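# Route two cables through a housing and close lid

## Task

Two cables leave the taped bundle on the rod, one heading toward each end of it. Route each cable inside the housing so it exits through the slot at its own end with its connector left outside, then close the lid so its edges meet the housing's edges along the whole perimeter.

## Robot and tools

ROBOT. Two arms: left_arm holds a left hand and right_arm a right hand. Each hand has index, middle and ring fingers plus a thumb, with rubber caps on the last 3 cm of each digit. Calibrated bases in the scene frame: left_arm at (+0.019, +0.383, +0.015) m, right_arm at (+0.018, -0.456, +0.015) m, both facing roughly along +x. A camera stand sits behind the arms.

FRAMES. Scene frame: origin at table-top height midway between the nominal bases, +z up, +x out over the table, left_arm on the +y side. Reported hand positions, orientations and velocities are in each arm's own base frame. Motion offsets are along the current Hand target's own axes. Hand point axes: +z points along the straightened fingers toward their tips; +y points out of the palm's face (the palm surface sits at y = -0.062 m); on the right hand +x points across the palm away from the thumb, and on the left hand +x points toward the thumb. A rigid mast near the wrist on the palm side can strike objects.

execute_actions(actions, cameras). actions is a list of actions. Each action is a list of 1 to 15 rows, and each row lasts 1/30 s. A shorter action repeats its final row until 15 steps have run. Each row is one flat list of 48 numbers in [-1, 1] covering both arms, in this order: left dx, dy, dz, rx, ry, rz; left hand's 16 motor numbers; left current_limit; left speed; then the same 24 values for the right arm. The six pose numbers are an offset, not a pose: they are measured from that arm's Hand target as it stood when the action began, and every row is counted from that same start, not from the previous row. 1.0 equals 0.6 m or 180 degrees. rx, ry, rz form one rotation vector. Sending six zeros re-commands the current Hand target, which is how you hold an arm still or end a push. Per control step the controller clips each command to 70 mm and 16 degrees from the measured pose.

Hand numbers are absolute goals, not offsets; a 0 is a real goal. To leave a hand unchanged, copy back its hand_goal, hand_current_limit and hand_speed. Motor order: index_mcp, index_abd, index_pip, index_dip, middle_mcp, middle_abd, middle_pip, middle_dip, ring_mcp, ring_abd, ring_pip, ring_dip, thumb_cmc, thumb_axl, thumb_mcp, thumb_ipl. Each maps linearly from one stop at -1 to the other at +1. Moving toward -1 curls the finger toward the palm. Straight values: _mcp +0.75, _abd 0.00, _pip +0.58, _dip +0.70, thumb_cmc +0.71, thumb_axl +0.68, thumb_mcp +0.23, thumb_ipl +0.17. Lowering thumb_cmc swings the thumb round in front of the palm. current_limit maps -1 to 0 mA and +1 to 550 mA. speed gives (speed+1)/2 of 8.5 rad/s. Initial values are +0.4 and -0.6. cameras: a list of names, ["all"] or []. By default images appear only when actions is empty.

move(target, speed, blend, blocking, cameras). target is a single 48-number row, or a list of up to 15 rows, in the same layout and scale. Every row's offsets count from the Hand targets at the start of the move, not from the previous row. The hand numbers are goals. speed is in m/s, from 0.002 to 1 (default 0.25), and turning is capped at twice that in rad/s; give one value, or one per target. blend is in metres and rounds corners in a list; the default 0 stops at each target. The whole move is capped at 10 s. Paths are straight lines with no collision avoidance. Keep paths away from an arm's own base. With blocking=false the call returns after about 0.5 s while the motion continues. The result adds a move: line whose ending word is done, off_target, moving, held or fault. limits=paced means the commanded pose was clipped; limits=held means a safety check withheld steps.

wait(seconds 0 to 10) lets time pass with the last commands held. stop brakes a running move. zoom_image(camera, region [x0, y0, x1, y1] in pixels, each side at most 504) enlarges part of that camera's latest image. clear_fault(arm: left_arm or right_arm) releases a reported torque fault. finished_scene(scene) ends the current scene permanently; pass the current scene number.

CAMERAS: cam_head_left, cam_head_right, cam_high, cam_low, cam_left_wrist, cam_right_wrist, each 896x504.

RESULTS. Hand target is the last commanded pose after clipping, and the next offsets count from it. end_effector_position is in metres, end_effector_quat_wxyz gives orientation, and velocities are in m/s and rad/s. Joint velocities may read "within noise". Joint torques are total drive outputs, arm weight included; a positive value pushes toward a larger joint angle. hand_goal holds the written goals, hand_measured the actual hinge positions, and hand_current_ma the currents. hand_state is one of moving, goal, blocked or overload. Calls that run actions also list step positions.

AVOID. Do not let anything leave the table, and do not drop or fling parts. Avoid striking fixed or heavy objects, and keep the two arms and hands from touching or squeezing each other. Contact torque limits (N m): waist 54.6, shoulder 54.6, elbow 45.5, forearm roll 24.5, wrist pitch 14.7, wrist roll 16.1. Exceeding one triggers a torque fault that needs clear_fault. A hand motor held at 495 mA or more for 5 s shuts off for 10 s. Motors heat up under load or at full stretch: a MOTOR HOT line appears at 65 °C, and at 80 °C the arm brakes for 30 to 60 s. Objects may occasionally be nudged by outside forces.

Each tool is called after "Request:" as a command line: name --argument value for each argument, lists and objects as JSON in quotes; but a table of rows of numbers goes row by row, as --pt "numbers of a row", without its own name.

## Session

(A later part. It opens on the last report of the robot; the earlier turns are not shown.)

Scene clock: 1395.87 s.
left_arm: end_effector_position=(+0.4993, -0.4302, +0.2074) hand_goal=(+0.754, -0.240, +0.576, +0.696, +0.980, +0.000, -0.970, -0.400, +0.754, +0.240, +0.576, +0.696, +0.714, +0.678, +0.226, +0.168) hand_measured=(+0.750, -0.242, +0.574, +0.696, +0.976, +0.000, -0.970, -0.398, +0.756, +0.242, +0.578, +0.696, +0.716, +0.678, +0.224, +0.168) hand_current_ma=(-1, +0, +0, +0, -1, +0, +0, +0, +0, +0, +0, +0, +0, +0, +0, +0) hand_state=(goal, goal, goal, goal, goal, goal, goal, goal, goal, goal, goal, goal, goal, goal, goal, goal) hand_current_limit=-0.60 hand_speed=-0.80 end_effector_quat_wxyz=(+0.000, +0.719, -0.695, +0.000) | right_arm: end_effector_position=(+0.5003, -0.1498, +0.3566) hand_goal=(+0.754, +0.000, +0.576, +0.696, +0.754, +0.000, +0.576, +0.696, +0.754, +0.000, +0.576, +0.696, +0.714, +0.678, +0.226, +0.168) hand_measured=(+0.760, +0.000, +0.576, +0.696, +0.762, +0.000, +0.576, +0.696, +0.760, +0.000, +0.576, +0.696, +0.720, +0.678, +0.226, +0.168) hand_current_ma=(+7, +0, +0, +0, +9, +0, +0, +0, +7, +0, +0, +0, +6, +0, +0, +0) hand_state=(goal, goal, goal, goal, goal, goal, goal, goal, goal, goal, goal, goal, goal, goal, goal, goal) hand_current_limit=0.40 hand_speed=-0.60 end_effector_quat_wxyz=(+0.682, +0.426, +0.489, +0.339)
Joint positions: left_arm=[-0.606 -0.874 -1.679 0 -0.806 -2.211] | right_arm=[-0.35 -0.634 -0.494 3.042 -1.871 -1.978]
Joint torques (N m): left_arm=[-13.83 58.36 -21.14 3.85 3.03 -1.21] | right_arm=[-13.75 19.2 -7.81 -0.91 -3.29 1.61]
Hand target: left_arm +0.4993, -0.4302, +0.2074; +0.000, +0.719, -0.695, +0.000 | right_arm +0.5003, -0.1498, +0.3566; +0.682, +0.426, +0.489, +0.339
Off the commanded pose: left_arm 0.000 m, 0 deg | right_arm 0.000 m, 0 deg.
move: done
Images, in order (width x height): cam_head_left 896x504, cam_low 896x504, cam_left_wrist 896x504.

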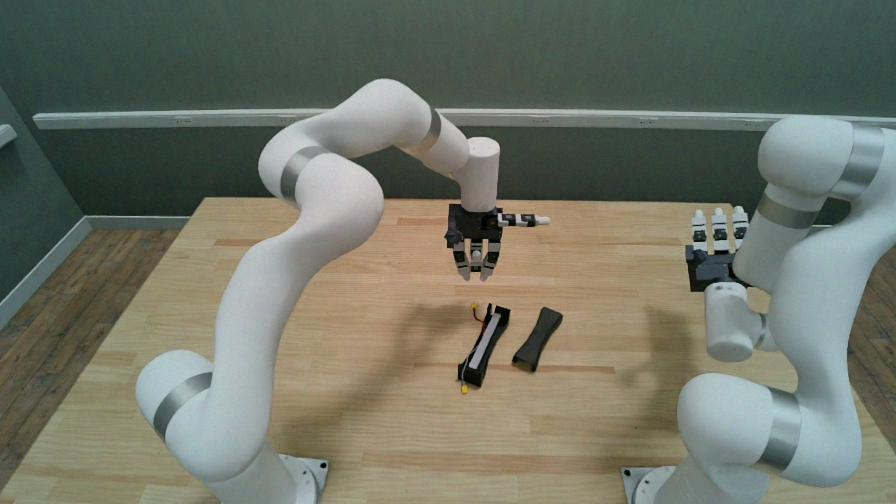

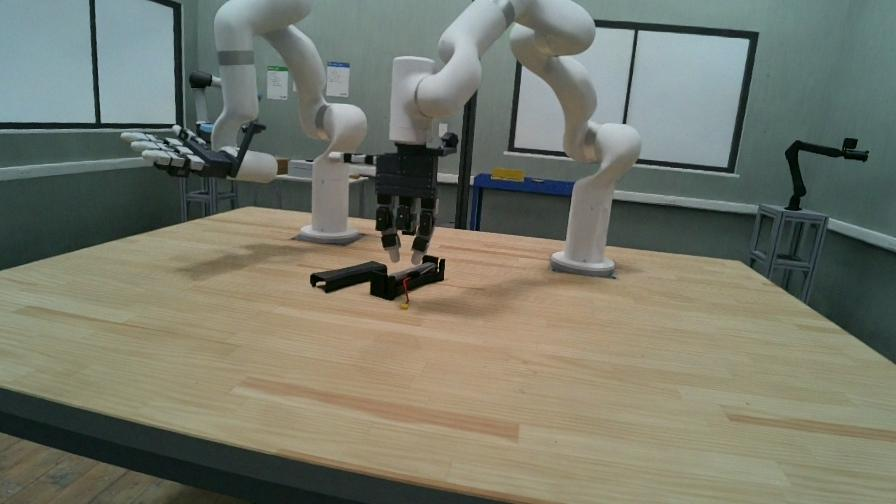

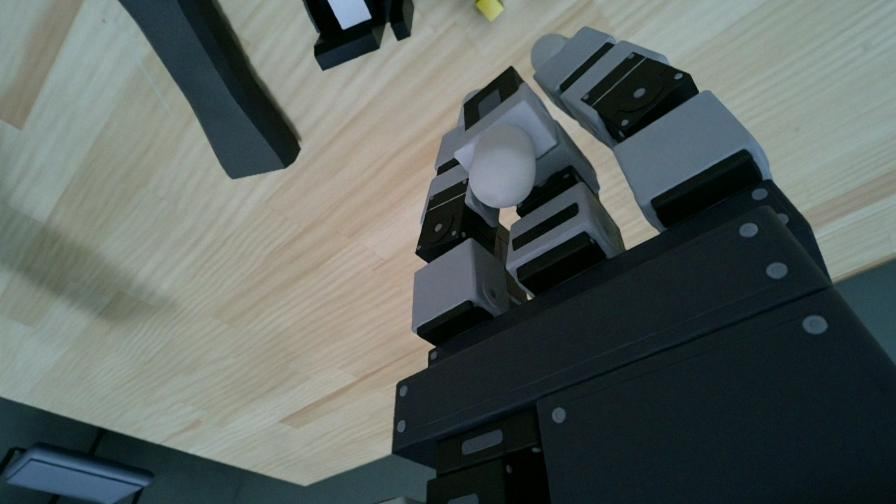

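Request:
move --target '[0.0017,-0.0067,0.1208,0,0,0,0.754,-0.24,0.576,0.696,0.98,0,-0.97,-0.4,0.754,0.24,0.576,0.696,0.714,0.678,0.226,0.168,-0.6,-0.8,0,0,0,0,0,0,0.754,0,0.576,0.696,0.754,0,0.576,0.696,0.754,0,0.576,0.696,0.714,0.678,0.226,0.168,0.4,-0.6]' --speed 0.1 --cameras '["cam_head_left","cam_low","cam_left_wrist"]'

Request:
zoom_image --camera "cam_low" --region '[360, 230, 460, 320]'

Request:
zoom_image --camera "cam_head_left" --region '[450, 260, 520, 340]'

Request:
zoom_image --camera "cam_left_wrist" --region '[290, 0, 690, 220]'

Scene clock: 1417.07 s.
left_arm: end_effector_position=(+0.5033, -0.4310, +0.1350) hand_goal=(+0.754, -0.240, +0.576, +0.696, +0.980, +0.000, -0.970, -0.400, +0.754, +0.240, +0.576, +0.696, +0.714, +0.678, +0.226, +0.168) hand_measured=(+0.750, -0.242, +0.574, +0.696, +0.976, +0.000, -0.970, -0.398, +0.756, +0.242, +0.578, +0.696, +0.716, +0.678, +0.224, +0.168) hand_current_ma=(-1, +0, +0, +0, +0, +0, +0, +0, +0, +0, +0, +0, +0, +0, +0, +0) hand_state=(goal, goal, goal, goal, goal, goal, goal, goal, goal, goal, goal, goal, goal, goal, goal, goal) hand_current_limit=-0.60 hand_speed=-0.80 end_effector_quat_wxyz=(+0.000, +0.719, -0.695, +0.000) | right_arm: end_effector_position=(+0.5003, -0.1498, +0.3566) hand_goal=(+0.754, +0.000, +0.576, +0.696, +0.754, +0.000, +0.576, +0.696, +0.754, +0.000, +0.576, +0.696, +0.714, +0.678, +0.226, +0.168) hand_measured=(+0.760, +0.000, +0.576, +0.696, +0.762, +0.000, +0.576, +0.696, +0.760, +0.000, +0.576, +0.696, +0.720, +0.678, +0.226, +0.168) hand_current_ma=(+7, +0, +0, +0, +9, +0, +0, +0, +7, +0, +0, +0, +6, +0, +0, +0) hand_state=(goal, goal, goal, goal, goal, goal, goal, goal, goal, goal, goal, goal, goal, goal, goal, goal) hand_current_limit=0.40 hand_speed=-0.60 end_effector_quat_wxyz=(+0.682, +0.426, +0.489, +0.339)
Joint positions: left_arm=[-0.604 -0.978 -1.684 0.001 -0.707 -2.209] | right_arm=[-0.35 -0.634 -0.494 3.042 -1.871 -1.978]
Joint torques (N m): left_arm=[15.32 34.05 -39.42 3.48 3.07 1.03] | right_arm=[-13.29 19.88 -7.76 -0.98 -3.2 1.57]
Hand target: left_arm +0.5033, -0.4310, +0.1350; +0.000, +0.719, -0.695, +0.000 | right_arm +0.5003, -0.1498, +0.3566; +0.682, +0.426, +0.489, +0.339
Off the commanded pose: left_arm 0.000 m, 0 deg | right_arm 0.000 m, 0 deg.
move: done
Images, in order (width x height): cam_head_left 896x504, cam_low 896x504, cam_left_wrist 896x504.

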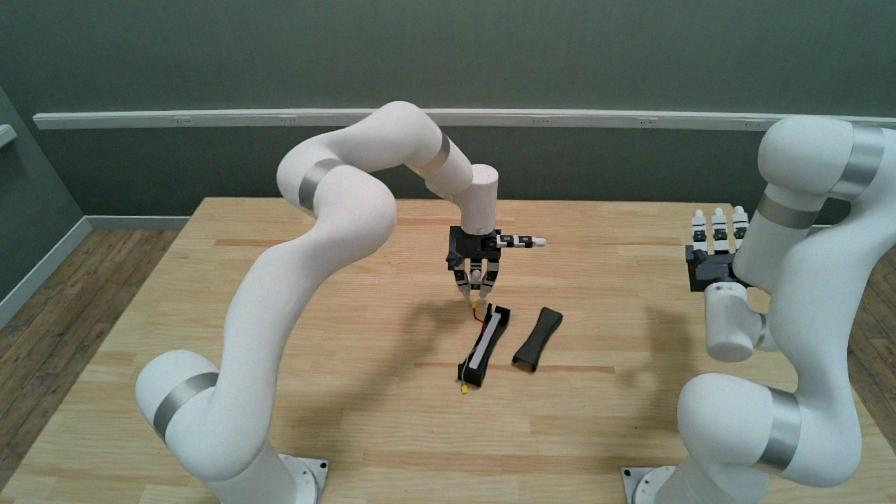

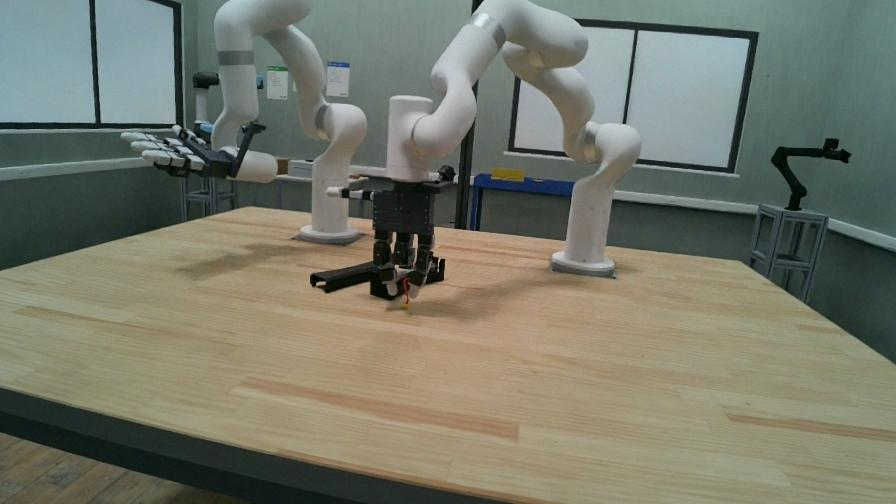

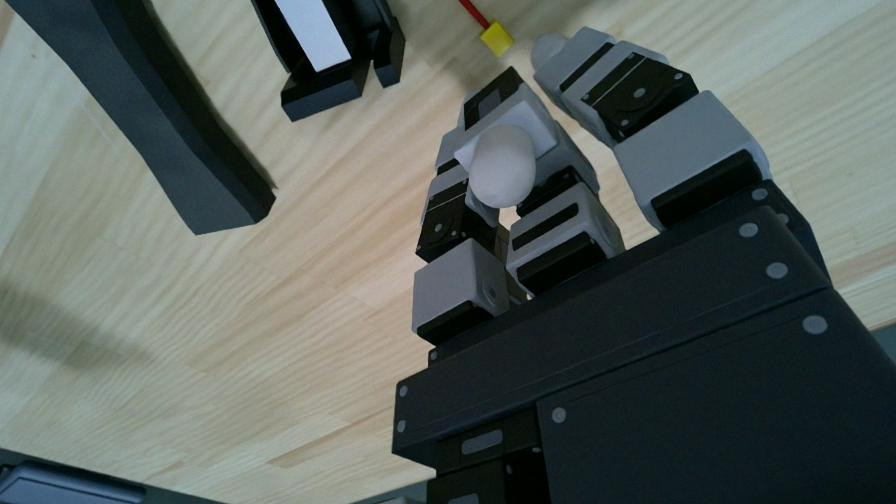

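Scaled by 5.040 from the camera's 896x504 image, which has a finer 1280x720 frame.

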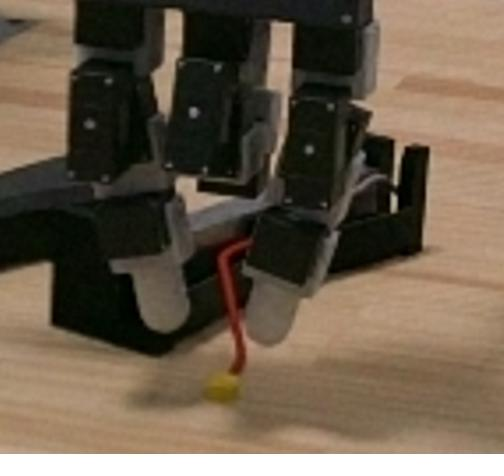

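Scaled by 6.300 from the camera's 896x504 image, which has a finer 1280x720 frame.

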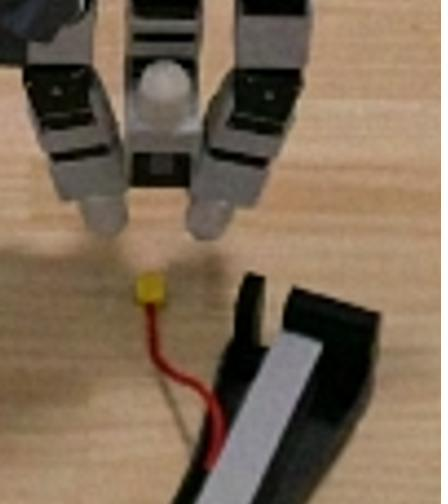

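Scaled by 1.260 from the camera's 896x504 image, which has a finer 1280x720 frame.

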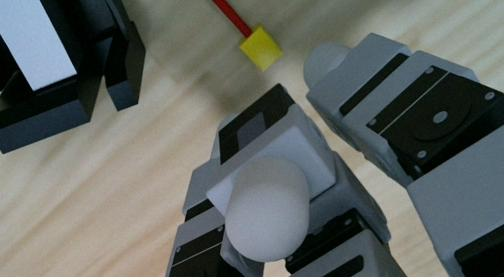

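Request:
move --target '[-0.002,0.0133,0.0317,0,0,0,0.754,-0.24,0.576,0.696,0.98,0,-0.97,-0.4,0.754,0.24,0.576,0.696,0.714,0.678,0.226,0.168,-0.6,-0.8,0,0,0,0,0,0,0.754,0,0.576,0.696,0.754,0,0.576,0.696,0.754,0,0.576,0.696,0.714,0.678,0.226,0.168,0.4,-0.6]' --speed 0.05 --cameras '["cam_head_left","cam_low","cam_left_wrist"]'

Request:
zoom_image --camera "cam_low" --region '[360, 230, 460, 320]'

Request:
zoom_image --camera "cam_head_left" --region '[450, 260, 520, 340]'

Request:
zoom_image --camera "cam_left_wrist" --region '[290, 0, 690, 220]'

Scene clock: 1433.77 s.
left_arm: end_effector_position=(+0.4953, -0.4300, +0.1160) hand_goal=(+0.754, -0.240, +0.576, +0.696, +0.980, +0.000, -0.970, -0.400, +0.754, +0.240, +0.576, +0.696, +0.714, +0.678, +0.226, +0.168) hand_measured=(+0.750, -0.242, +0.574, +0.696, +0.976, +0.000, -0.970, -0.398, +0.756, +0.242, +0.578, +0.696, +0.716, +0.678, +0.224, +0.168) hand_current_ma=(-1, +0, +0, +0, +0, +0, +0, +0, +0, +0, +0, +0, +0, +0, +0, +0) hand_state=(goal, goal, goal, goal, goal, goal, goal, goal, goal, goal, goal, goal, goal, goal, goal, goal) hand_current_limit=-0.60 hand_speed=-0.80 end_effector_quat_wxyz=(+0.000, +0.719, -0.695, +0.000) | right_arm: end_effector_position=(+0.5003, -0.1498, +0.3566) hand_goal=(+0.754, +0.000, +0.576, +0.696, +0.754, +0.000, +0.576, +0.696, +0.754, +0.000, +0.576, +0.696, +0.714, +0.678, +0.226, +0.168) hand_measured=(+0.760, +0.000, +0.576, +0.696, +0.762, +0.000, +0.576, +0.696, +0.760, +0.000, +0.576, +0.696, +0.720, +0.678, +0.226, +0.168) hand_current_ma=(+7, +0, +0, +0, +9, +0, +0, +0, +7, +0, +0, +0, +6, +0, +0, +0) hand_state=(goal, goal, goal, goal, goal, goal, goal, goal, goal, goal, goal, goal, goal, goal, goal, goal) hand_current_limit=0.40 hand_speed=-0.60 end_effector_quat_wxyz=(+0.682, +0.426, +0.489, +0.339)
Joint positions: left_arm=[-0.61 -0.989 -1.654 0.001 -0.666 -2.214] | right_arm=[-0.35 -0.634 -0.494 3.042 -1.871 -1.978]
Joint torques (N m): left_arm=[-13.52 33.36 -19.66 -0.03 3.05 -1.2] | right_arm=[-13.02 19.74 -7.84 -0.7 -3.2 1.51]
Hand target: left_arm +0.4953, -0.4300, +0.1159; +0.000, +0.719, -0.695, +0.000 | right_arm +0.5003, -0.1498, +0.3566; +0.682, +0.426, +0.489, +0.339
Off the commanded pose: left_arm 0.000 m, 0 deg | right_arm 0.000 m, 0 deg.
move: done
Images, in order (width x height): cam_head_left 896x504, cam_low 896x504, cam_left_wrist 896x504.

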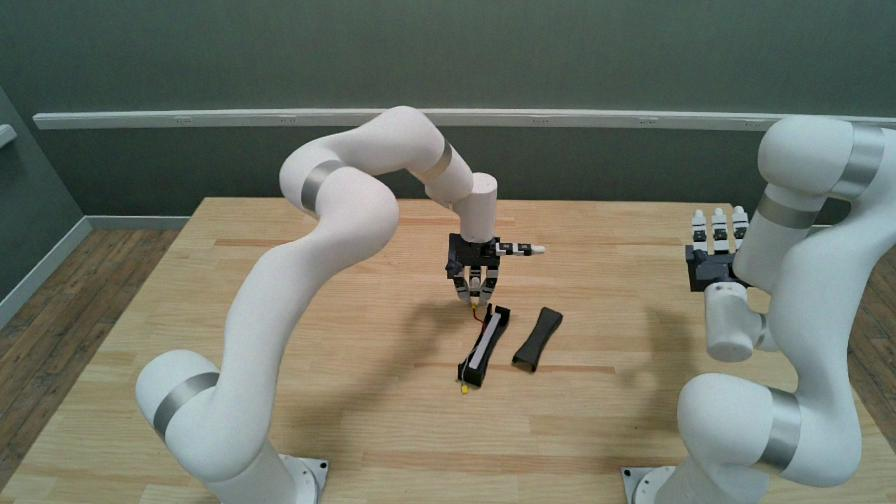

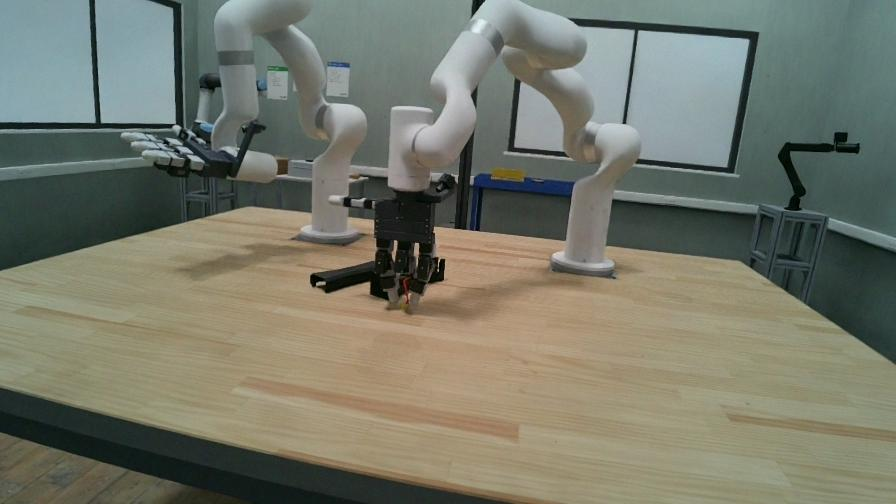

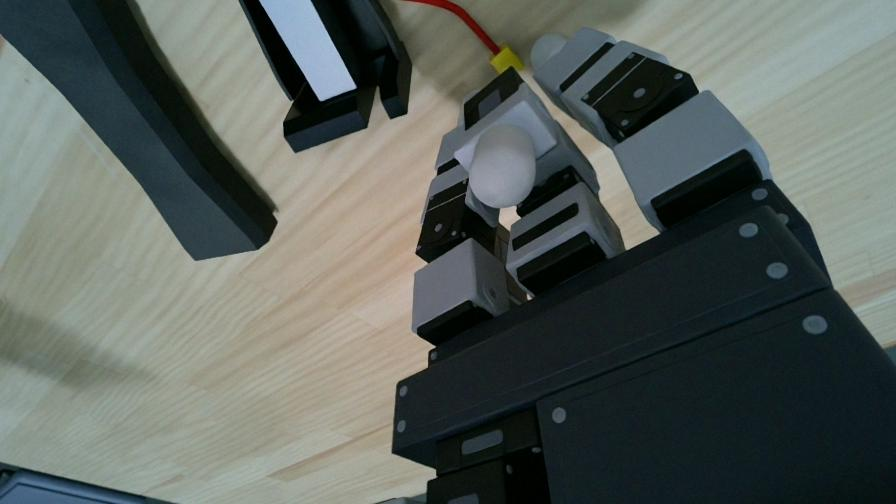

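Scaled by 5.040 from the camera's 896x504 image, which has a finer 1280x720 frame.

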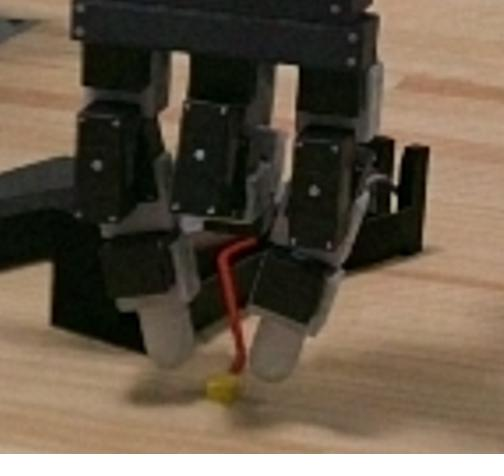

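Scaled by 6.300 from the camera's 896x504 image, which has a finer 1280x720 frame.

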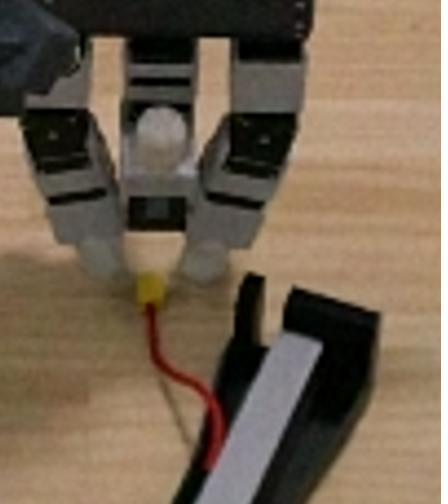

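Scaled by 1.260 from the camera's 896x504 image, which has a finer 1280x720 frame.

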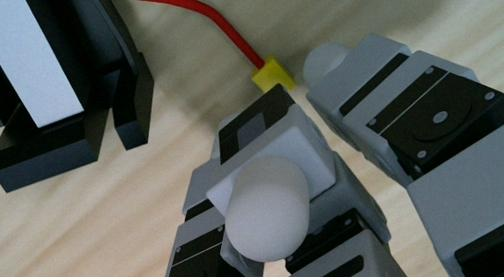

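Request:
move --pt "0.0005 0.0033 0.0141 0 0 0 0.754 -0.24 0.576 0.696 0.98 0 -0.97 -0.4 0.754 0.24 0.576 0.696 0.714 0.678 0.226 0.168 -0.2 -0.9 0 0 0 0 0 0 0.754 0 0.576 0.696 0.754 0 0.576 0.696 0.754 0 0.576 0.696 0.714 0.678 0.226 0.168 0.4 -0.6" --pt "0.0005 0.0033 0.0141 0 0 0 0.754 -0.6 0.576 0.696 0.98 0 -0.97 -0.4 0.754 0.6 0.576 0.696 0.714 0.678 0.226 0.168 0.1 -0.9 0 0 0 0 0 0 0.754 0 0.576 0.696 0.754 0 0.576 0.696 0.754 0 0.576 0.696 0.714 0.678 0.226 0.168 0.4 -0.6" --speed 0.03 --cameras '["cam_head_left","cam_low"]'

Request:
zoom_image --camera "cam_low" --region '[360, 230, 460, 320]'

Request:
zoom_image --camera "cam_head_left" --region '[450, 260, 520, 340]'

Scene clock: 1449.20 s.
left_arm: end_effector_position=(+0.4933, -0.4304, +0.1075) hand_goal=(+0.754, -0.600, +0.576, +0.696, +0.980, +0.000, -0.970, -0.400, +0.754, +0.600, +0.576, +0.696, +0.714, +0.678, +0.226, +0.168) hand_measured=(+0.750, -0.390, +0.574, +0.696, +0.978, +0.000, -0.974, -0.398, +0.756, +0.392, +0.578, +0.696, +0.716, +0.678, +0.224, +0.168) hand_current_ma=(-1, +301, +0, +0, +0, +0, -1, +0, +0, -301, +0, +0, +0, +0, +0, +0) hand_state=(goal, blocked, goal, goal, goal, goal, goal, goal, goal, moving, goal, goal, goal, goal, goal, goal) hand_current_limit=0.10 hand_speed=-0.90 end_effector_quat_wxyz=(+0.000, +0.719, -0.695, +0.000) | right_arm: end_effector_position=(+0.5003, -0.1498, +0.3566) hand_goal=(+0.754, +0.000, +0.576, +0.696, +0.754, +0.000, +0.576, +0.696, +0.754, +0.000, +0.576, +0.696, +0.714, +0.678, +0.226, +0.168) hand_measured=(+0.760, +0.000, +0.576, +0.696, +0.762, +0.000, +0.576, +0.696, +0.760, +0.000, +0.576, +0.696, +0.720, +0.678, +0.226, +0.168) hand_current_ma=(+7, +0, +0, +0, +9, +0, +0, +0, +7, +0, +0, +0, +6, +0, +0, +0) hand_state=(goal, goal, goal, goal, goal, goal, goal, goal, goal, goal, goal, goal, goal, goal, goal, goal) hand_current_limit=0.40 hand_speed=-0.60 end_effector_quat_wxyz=(+0.682, +0.426, +0.489, +0.339)
Joint positions: left_arm=[-0.612 -0.998 -1.65 0.001 -0.652 -2.216] | right_arm=[-0.35 -0.634 -0.494 3.042 -1.871 -1.978]
Joint torques (N m): left_arm=[-12.79 33.91 -19.41 3.88 3.03 -1.2] | right_arm=[-13.03 19.62 -7.96 -0.71 -3.25 1.51]
Hand target: left_arm +0.4933, -0.4304, +0.1075; +0.000, +0.719, -0.695, +0.000 | right_arm +0.5003, -0.1498, +0.3566; +0.682, +0.426, +0.489, +0.339
Off the commanded pose: left_arm 0.000 m, 0 deg | right_arm 0.000 m, 0 deg.
move: done
Images, in order (width x height): cam_head_left 896x504, cam_low 896x504.

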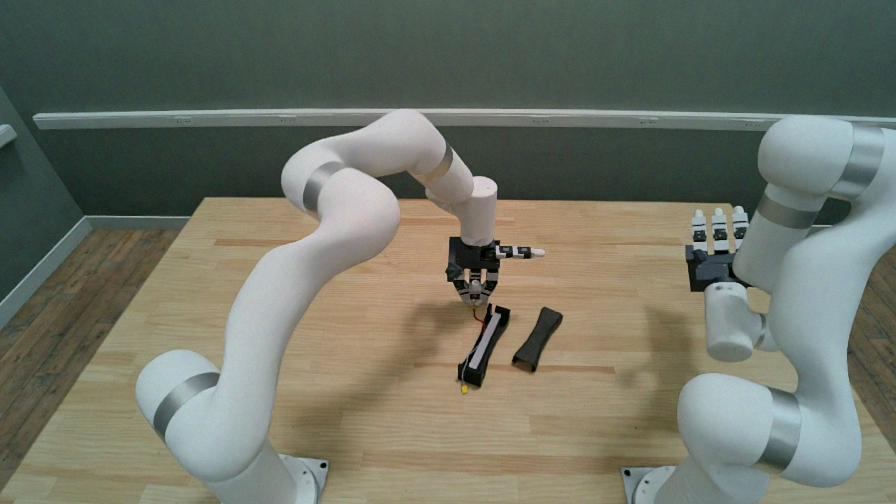

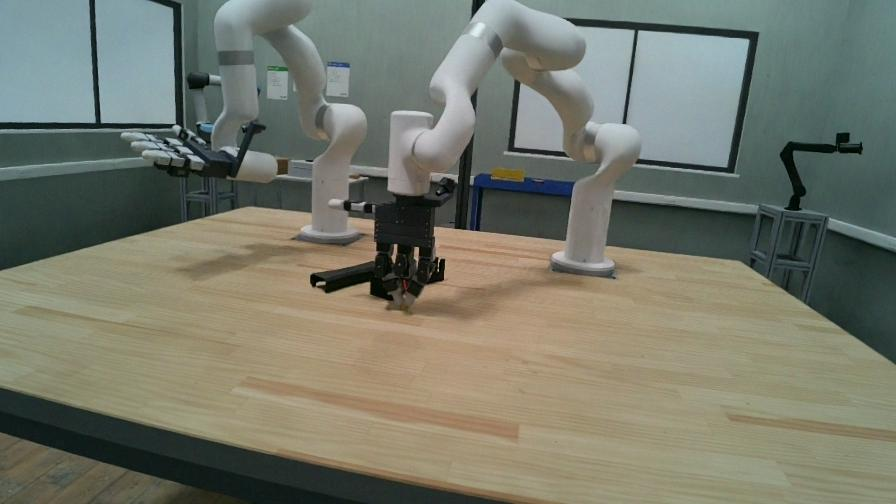

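Scaled by 5.040 from the camera's 896x504 image, which has a finer 1280x720 frame.

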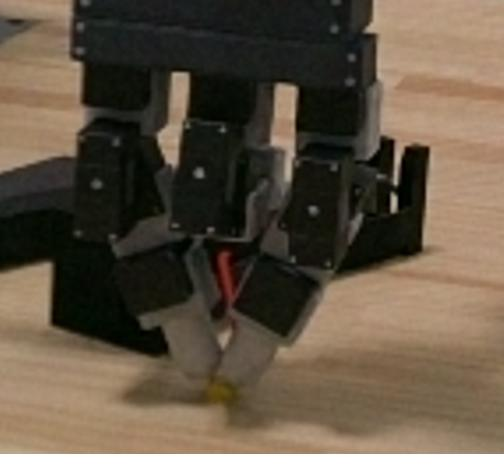

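Scaled by 6.300 from the camera's 896x504 image, which has a finer 1280x720 frame.

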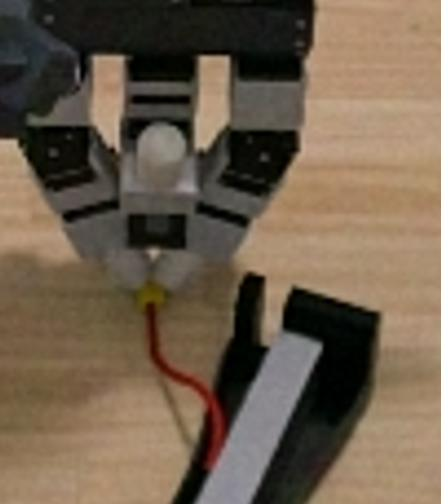

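Request:
move --pt "0 0 0 0 0 0 0.754 -0.24 0.576 0.696 0.98 0 -0.97 -0.4 0.754 0.24 0.576 0.696 0.714 0.678 0.226 0.168 -0.2 -0.9 0 0 0 0 0 0 0.754 0 0.576 0.696 0.754 0 0.576 0.696 0.754 0 0.576 0.696 0.714 0.678 0.226 0.168 0.4 -0.6" --pt "0 0.013 0 0 0 0 0.754 -0.3 0.576 0.696 0.98 0 -0.97 -0.4 0.754 0.3 0.576 0.696 0.714 0.678 0.226 0.168 -0.2 -0.9 0 0 0 0 0 0 0.754 0 0.576 0.696 0.754 0 0.576 0.696 0.754 0 0.576 0.696 0.714 0.678 0.226 0.168 0.4 -0.6" --pt "0 0.013 0.0035 0 0 0 0.754 -0.3 0.576 0.696 0.98 0 -0.97 -0.4 0.754 0.3 0.576 0.696 0.714 0.678 0.226 0.168 -0.2 -0.9 0 0 0 0 0 0 0.754 0 0.576 0.696 0.754 0 0.576 0.696 0.754 0 0.576 0.696 0.714 0.678 0.226 0.168 0.4 -0.6" --speed 0.03 --cameras '["cam_head_left","cam_low"]'

Request:
zoom_image --camera "cam_low" --region '[360, 230, 460, 320]'

Request:
zoom_image --camera "cam_head_left" --region '[450, 260, 520, 340]'

Scene clock: 1472.33 s.
left_arm: end_effector_position=(+0.4855, -0.4307, +0.1054) hand_goal=(+0.754, -0.300, +0.576, +0.696, +0.980, +0.000, -0.970, -0.400, +0.754, +0.300, +0.576, +0.696, +0.714, +0.678, +0.226, +0.168) hand_measured=(+0.750, -0.294, +0.574, +0.696, +0.978, +0.000, -0.970, -0.398, +0.756, +0.294, +0.578, +0.696, +0.716, +0.678, +0.224, +0.168) hand_current_ma=(-1, +1, +0, +0, +0, +0, +0, +0, +0, -1, +0, +0, +0, +0, +0, +0) hand_state=(goal, goal, goal, goal, goal, goal, goal, goal, goal, goal, goal, goal, goal, goal, goal, goal) hand_current_limit=-0.20 hand_speed=-0.90 end_effector_quat_wxyz=(+0.000, +0.719, -0.695, +0.000) | right_arm: end_effector_position=(+0.5003, -0.1498, +0.3566) hand_goal=(+0.754, +0.000, +0.576, +0.696, +0.754, +0.000, +0.576, +0.696, +0.754, +0.000, +0.576, +0.696, +0.714, +0.678, +0.226, +0.168) hand_measured=(+0.760, +0.000, +0.576, +0.696, +0.762, +0.000, +0.576, +0.696, +0.760, +0.000, +0.576, +0.696, +0.720, +0.678, +0.226, +0.168) hand_current_ma=(+7, +0, +0, +0, +9, +0, +0, +0, +7, +0, +0, +0, +6, +0, +0, +0) hand_state=(goal, goal, goal, goal, goal, goal, goal, goal, goal, goal, goal, goal, goal, goal, goal, goal) hand_current_limit=0.40 hand_speed=-0.60 end_effector_quat_wxyz=(+0.682, +0.426, +0.489, +0.339)
Joint positions: left_arm=[-0.618 -0.987 -1.623 0.001 -0.637 -2.223] | right_arm=[-0.35 -0.634 -0.494 3.042 -1.871 -1.978]
Joint torques (N m): left_arm=[-12.9 33.73 -37.65 3.29 3.05 -1.26] | right_arm=[-12.59 19.4 -7.73 -0.64 -3.24 1.52]
Hand target: left_arm +0.4855, -0.4307, +0.1054; +0.000, +0.719, -0.695, +0.000 | right_arm +0.5003, -0.1498, +0.3566; +0.682, +0.426, +0.489, +0.339
Off the commanded pose: left_arm 0.000 m, 0 deg | right_arm 0.000 m, 0 deg.
move: done
Images, in order (width x height): cam_head_left 896x504, cam_low 896x504.

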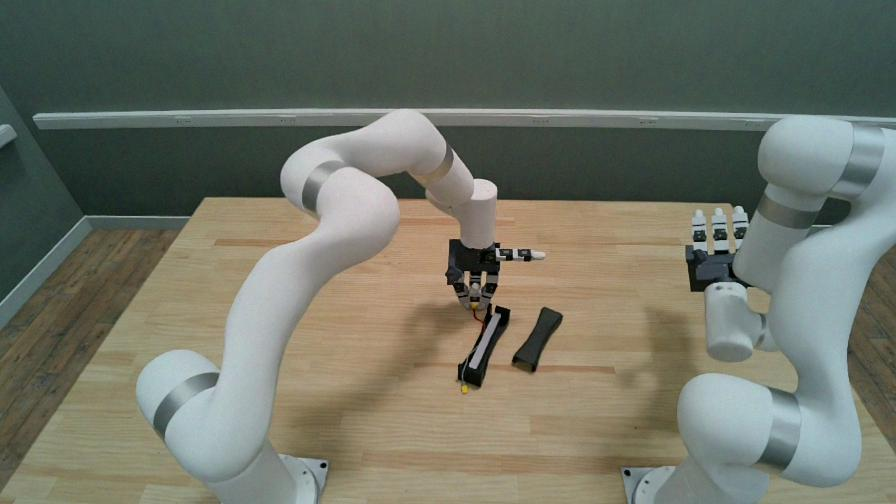

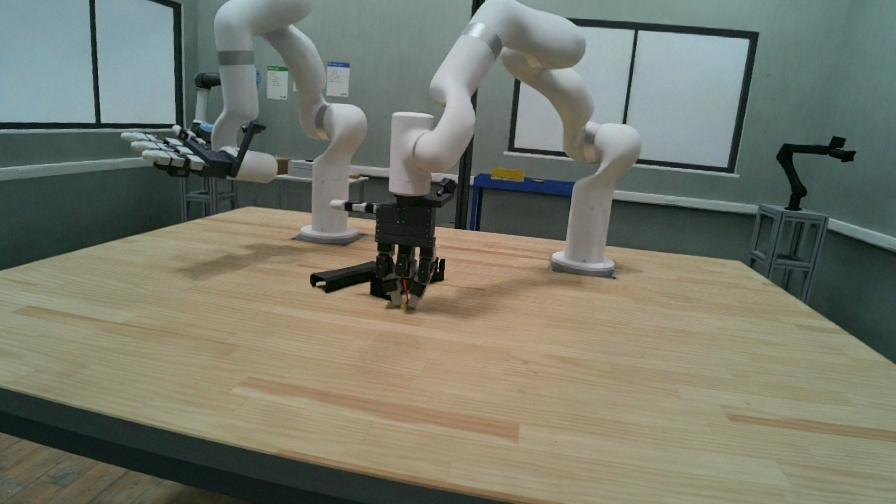

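Scaled by 5.040 from the camera's 896x504 image, which has a finer 1280x720 frame.

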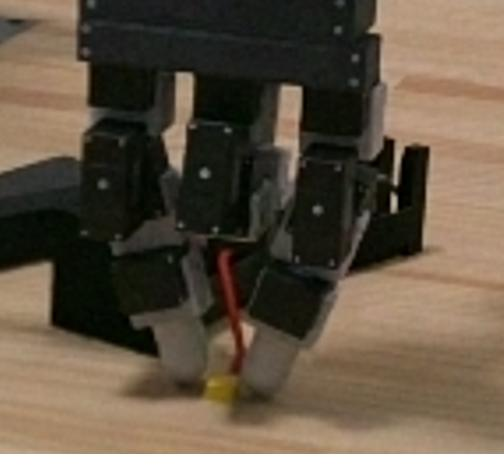

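Scaled by 6.300 from the camera's 896x504 image, which has a finer 1280x720 frame.

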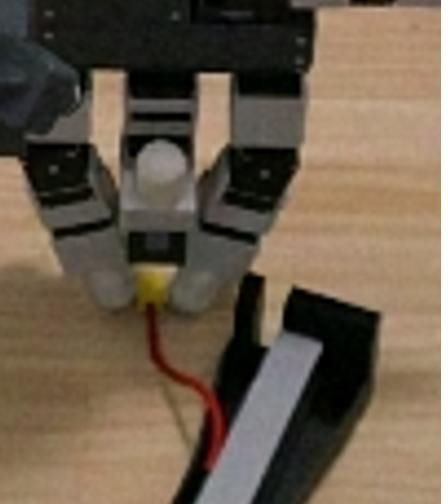

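Request:
move --pt "0 -0.0067 0.0007 0 0 0 0.754 -0.3 0.576 0.696 0.98 0 -0.97 -0.4 0.754 0.3 0.576 0.696 0.714 0.678 0.226 0.168 -0.2 -0.9 0 0 0 0 0 0 0.754 0 0.576 0.696 0.754 0 0.576 0.696 0.754 0 0.576 0.696 0.714 0.678 0.226 0.168 0.4 -0.6" --pt "0 -0.0067 0.0007 0 0 0 0.754 -0.6 0.576 0.696 0.98 0 -0.97 -0.4 0.754 0.6 0.576 0.696 0.714 0.678 0.226 0.168 0.1 -0.94 0 0 0 0 0 0 0.754 0 0.576 0.696 0.754 0 0.576 0.696 0.754 0 0.576 0.696 0.714 0.678 0.226 0.168 0.4 -0.6" --speed 0.03 --cameras '["cam_head_left","cam_low"]'

Request:
zoom_image --camera "cam_low" --region '[360, 230, 460, 320]'

Request:
zoom_image --camera "cam_head_left" --region '[450, 260, 520, 340]'

Scene clock: 1493.03 s.
left_arm: end_effector_position=(+0.4895, -0.4305, +0.1050) hand_goal=(+0.754, -0.600, +0.576, +0.696, +0.980, +0.000, -0.970, -0.400, +0.754, +0.600, +0.576, +0.696, +0.714, +0.678, +0.226, +0.168) hand_measured=(+0.750, -0.354, +0.574, +0.696, +0.978, +0.000, -0.970, -0.398, +0.756, +0.366, +0.578, +0.696, +0.716, +0.678, +0.224, +0.168) hand_current_ma=(-1, +302, +0, +0, +0, +0, +0, +0, +0, -302, +0, +0, +0, +0, +0, +0) hand_state=(goal, blocked, goal, goal, goal, goal, goal, goal, goal, blocked, goal, goal, goal, goal, goal, goal) hand_current_limit=0.10 hand_speed=-0.94 end_effector_quat_wxyz=(+0.000, +0.719, -0.695, +0.000) | right_arm: end_effector_position=(+0.5003, -0.1498, +0.3566) hand_goal=(+0.754, +0.000, +0.576, +0.696, +0.754, +0.000, +0.576, +0.696, +0.754, +0.000, +0.576, +0.696, +0.714, +0.678, +0.226, +0.168) hand_measured=(+0.760, +0.000, +0.576, +0.696, +0.762, +0.000, +0.576, +0.696, +0.760, +0.000, +0.576, +0.696, +0.720, +0.678, +0.226, +0.168) hand_current_ma=(+7, +0, +0, +0, +9, +0, +0, +0, +7, +0, +0, +0, +6, +0, +0, +0) hand_state=(goal, goal, goal, goal, goal, goal, goal, goal, goal, goal, goal, goal, goal, goal, goal, goal) hand_current_limit=0.40 hand_speed=-0.60 end_effector_quat_wxyz=(+0.682, +0.426, +0.489, +0.339)
Joint positions: left_arm=[-0.615 -0.995 -1.637 0.001 -0.643 -2.22] | right_arm=[-0.35 -0.634 -0.494 3.042 -1.871 -1.978]
Joint torques (N m): left_arm=[15.53 33.84 -35.18 2.74 -2.59 1.01] | right_arm=[-13.11 19.37 -7.55 -1.01 -3.21 1.51]
Hand target: left_arm +0.4895, -0.4305, +0.1050; +0.000, +0.719, -0.695, +0.000 | right_arm +0.5003, -0.1498, +0.3566; +0.682, +0.426, +0.489, +0.339
Off the commanded pose: left_arm 0.000 m, 0 deg | right_arm 0.000 m, 0 deg.
move: done
Images, in order (width x height): cam_head_left 896x504, cam_low 896x504.

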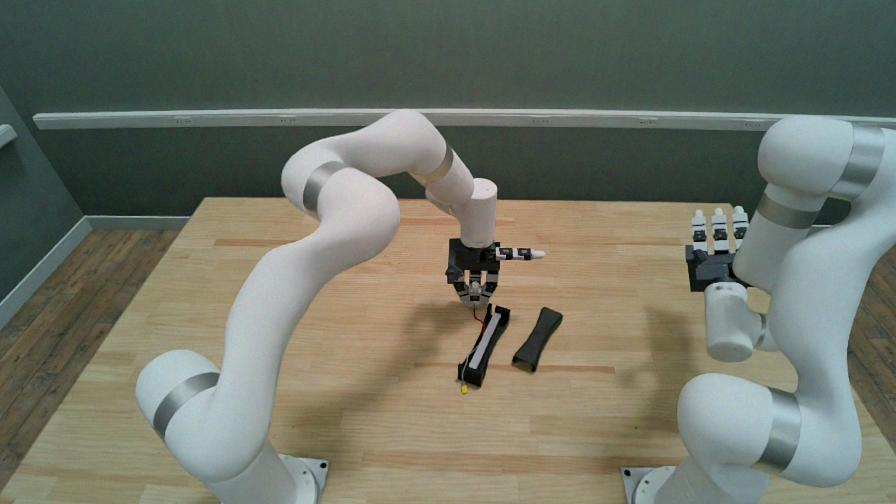

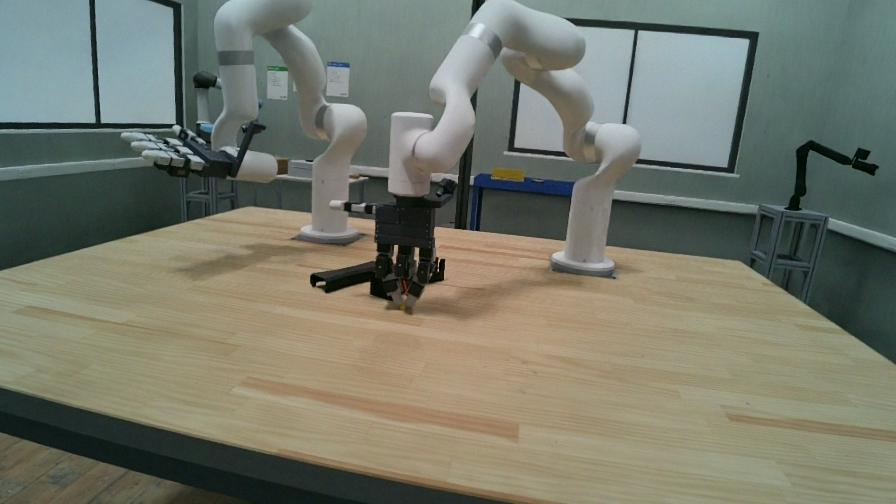

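Scaled by 5.040 from the camera's 896x504 image, which has a finer 1280x720 frame.

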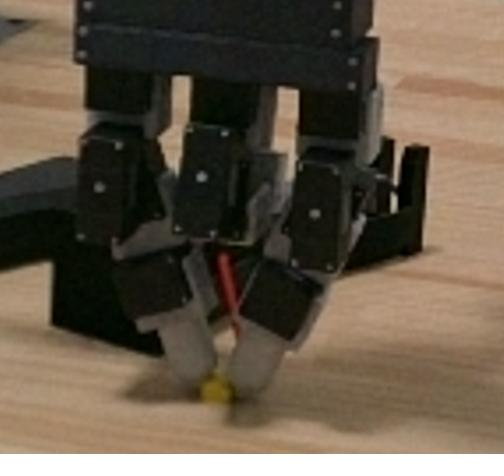

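Scaled by 6.300 from the camera's 896x504 image, which has a finer 1280x720 frame.

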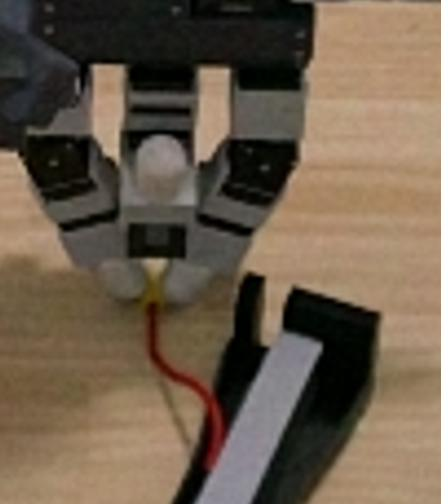

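Request:
move --target '[0,0,-0.025,0,0,0,0.754,-0.6,0.576,0.696,0.98,0,-0.97,-0.4,0.754,0.6,0.576,0.696,0.714,0.678,0.226,0.168,0.1,-0.94,0,0,0,0,0,0,0.754,0,0.576,0.696,0.754,0,0.576,0.696,0.754,0,0.576,0.696,0.714,0.678,0.226,0.168,0.4,-0.6]' --speed 0.03 --cameras '["cam_head_left","cam_low"]'

Request:
zoom_image --camera "cam_low" --region '[360, 230, 460, 320]'

Request:
zoom_image --camera "cam_head_left" --region '[450, 260, 520, 340]'

Scene clock: 1501.67 s.
left_arm: end_effector_position=(+0.4895, -0.4305, +0.1199) hand_goal=(+0.754, -0.600, +0.576, +0.696, +0.980, +0.000, -0.970, -0.400, +0.754, +0.600, +0.576, +0.696, +0.714, +0.678, +0.226, +0.168) hand_measured=(+0.750, -0.384, +0.574, +0.696, +0.978, +0.002, -0.974, -0.398, +0.756, +0.398, +0.578, +0.696, +0.716, +0.678, +0.224, +0.168) hand_current_ma=(-1, +303, +0, +0, +0, +0, -1, +0, +0, -302, +0, +0, +0, +0, +0, +0) hand_state=(goal, blocked, goal, goal, goal, goal, goal, goal, goal, blocked, goal, goal, goal, goal, goal, goal) hand_current_limit=0.10 hand_speed=-0.94 end_effector_quat_wxyz=(+0.000, +0.719, -0.695, +0.000) | right_arm: end_effector_position=(+0.5003, -0.1498, +0.3566) hand_goal=(+0.754, +0.000, +0.576, +0.696, +0.754, +0.000, +0.576, +0.696, +0.754, +0.000, +0.576, +0.696, +0.714, +0.678, +0.226, +0.168) hand_measured=(+0.760, +0.000, +0.576, +0.696, +0.762, +0.000, +0.576, +0.696, +0.760, +0.000, +0.576, +0.696, +0.720, +0.678, +0.226, +0.168) hand_current_ma=(+7, +0, +0, +0, +9, +0, +0, +0, +7, +0, +0, +0, +6, +0, +0, +0) hand_state=(goal, goal, goal, goal, goal, goal, goal, goal, goal, goal, goal, goal, goal, goal, goal, goal) hand_current_limit=0.40 hand_speed=-0.60 end_effector_quat_wxyz=(+0.682, +0.426, +0.489, +0.339)
Joint positions: left_arm=[-0.615 -0.972 -1.634 0.001 -0.663 -2.22] | right_arm=[-0.35 -0.634 -0.494 3.042 -1.871 -1.978]
Joint torques (N m): left_arm=[8.88 58.81 -19.8 -0.64 -2.76 1.04] | right_arm=[-12.4 19.28 -7.66 -0.63 -3.27 1.54]
Hand target: left_arm +0.4895, -0.4305, +0.1200; +0.000, +0.719, -0.695, +0.000 | right_arm +0.5003, -0.1498, +0.3566; +0.682, +0.426, +0.489, +0.339
Off the commanded pose: left_arm 0.000 m, 0 deg | right_arm 0.000 m, 0 deg.
move: done
Images, in order (width x height): cam_head_left 896x504, cam_low 896x504.

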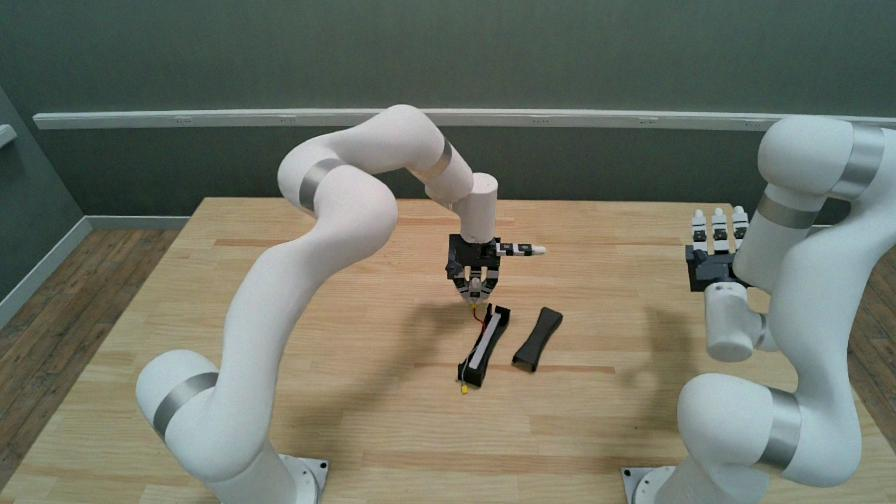

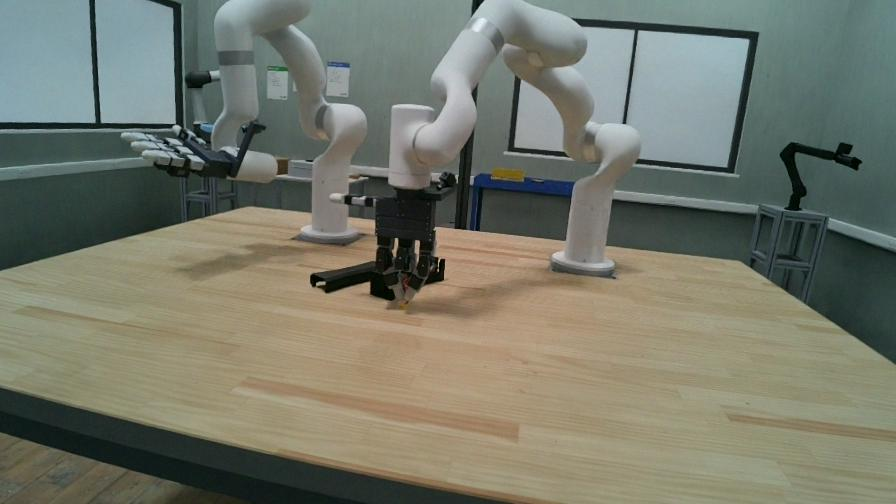

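Scaled by 5.040 from the camera's 896x504 image, which has a finer 1280x720 frame.

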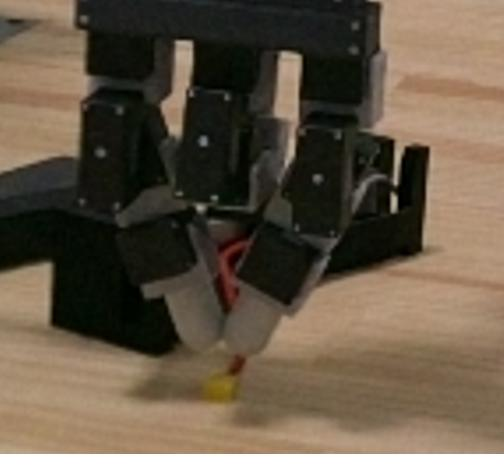

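Scaled by 6.300 from the camera's 896x504 image, which has a finer 1280x720 frame.

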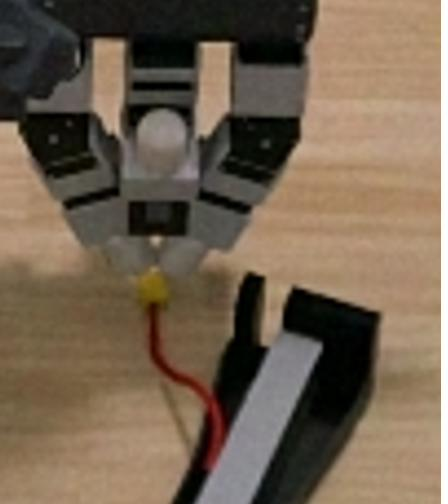

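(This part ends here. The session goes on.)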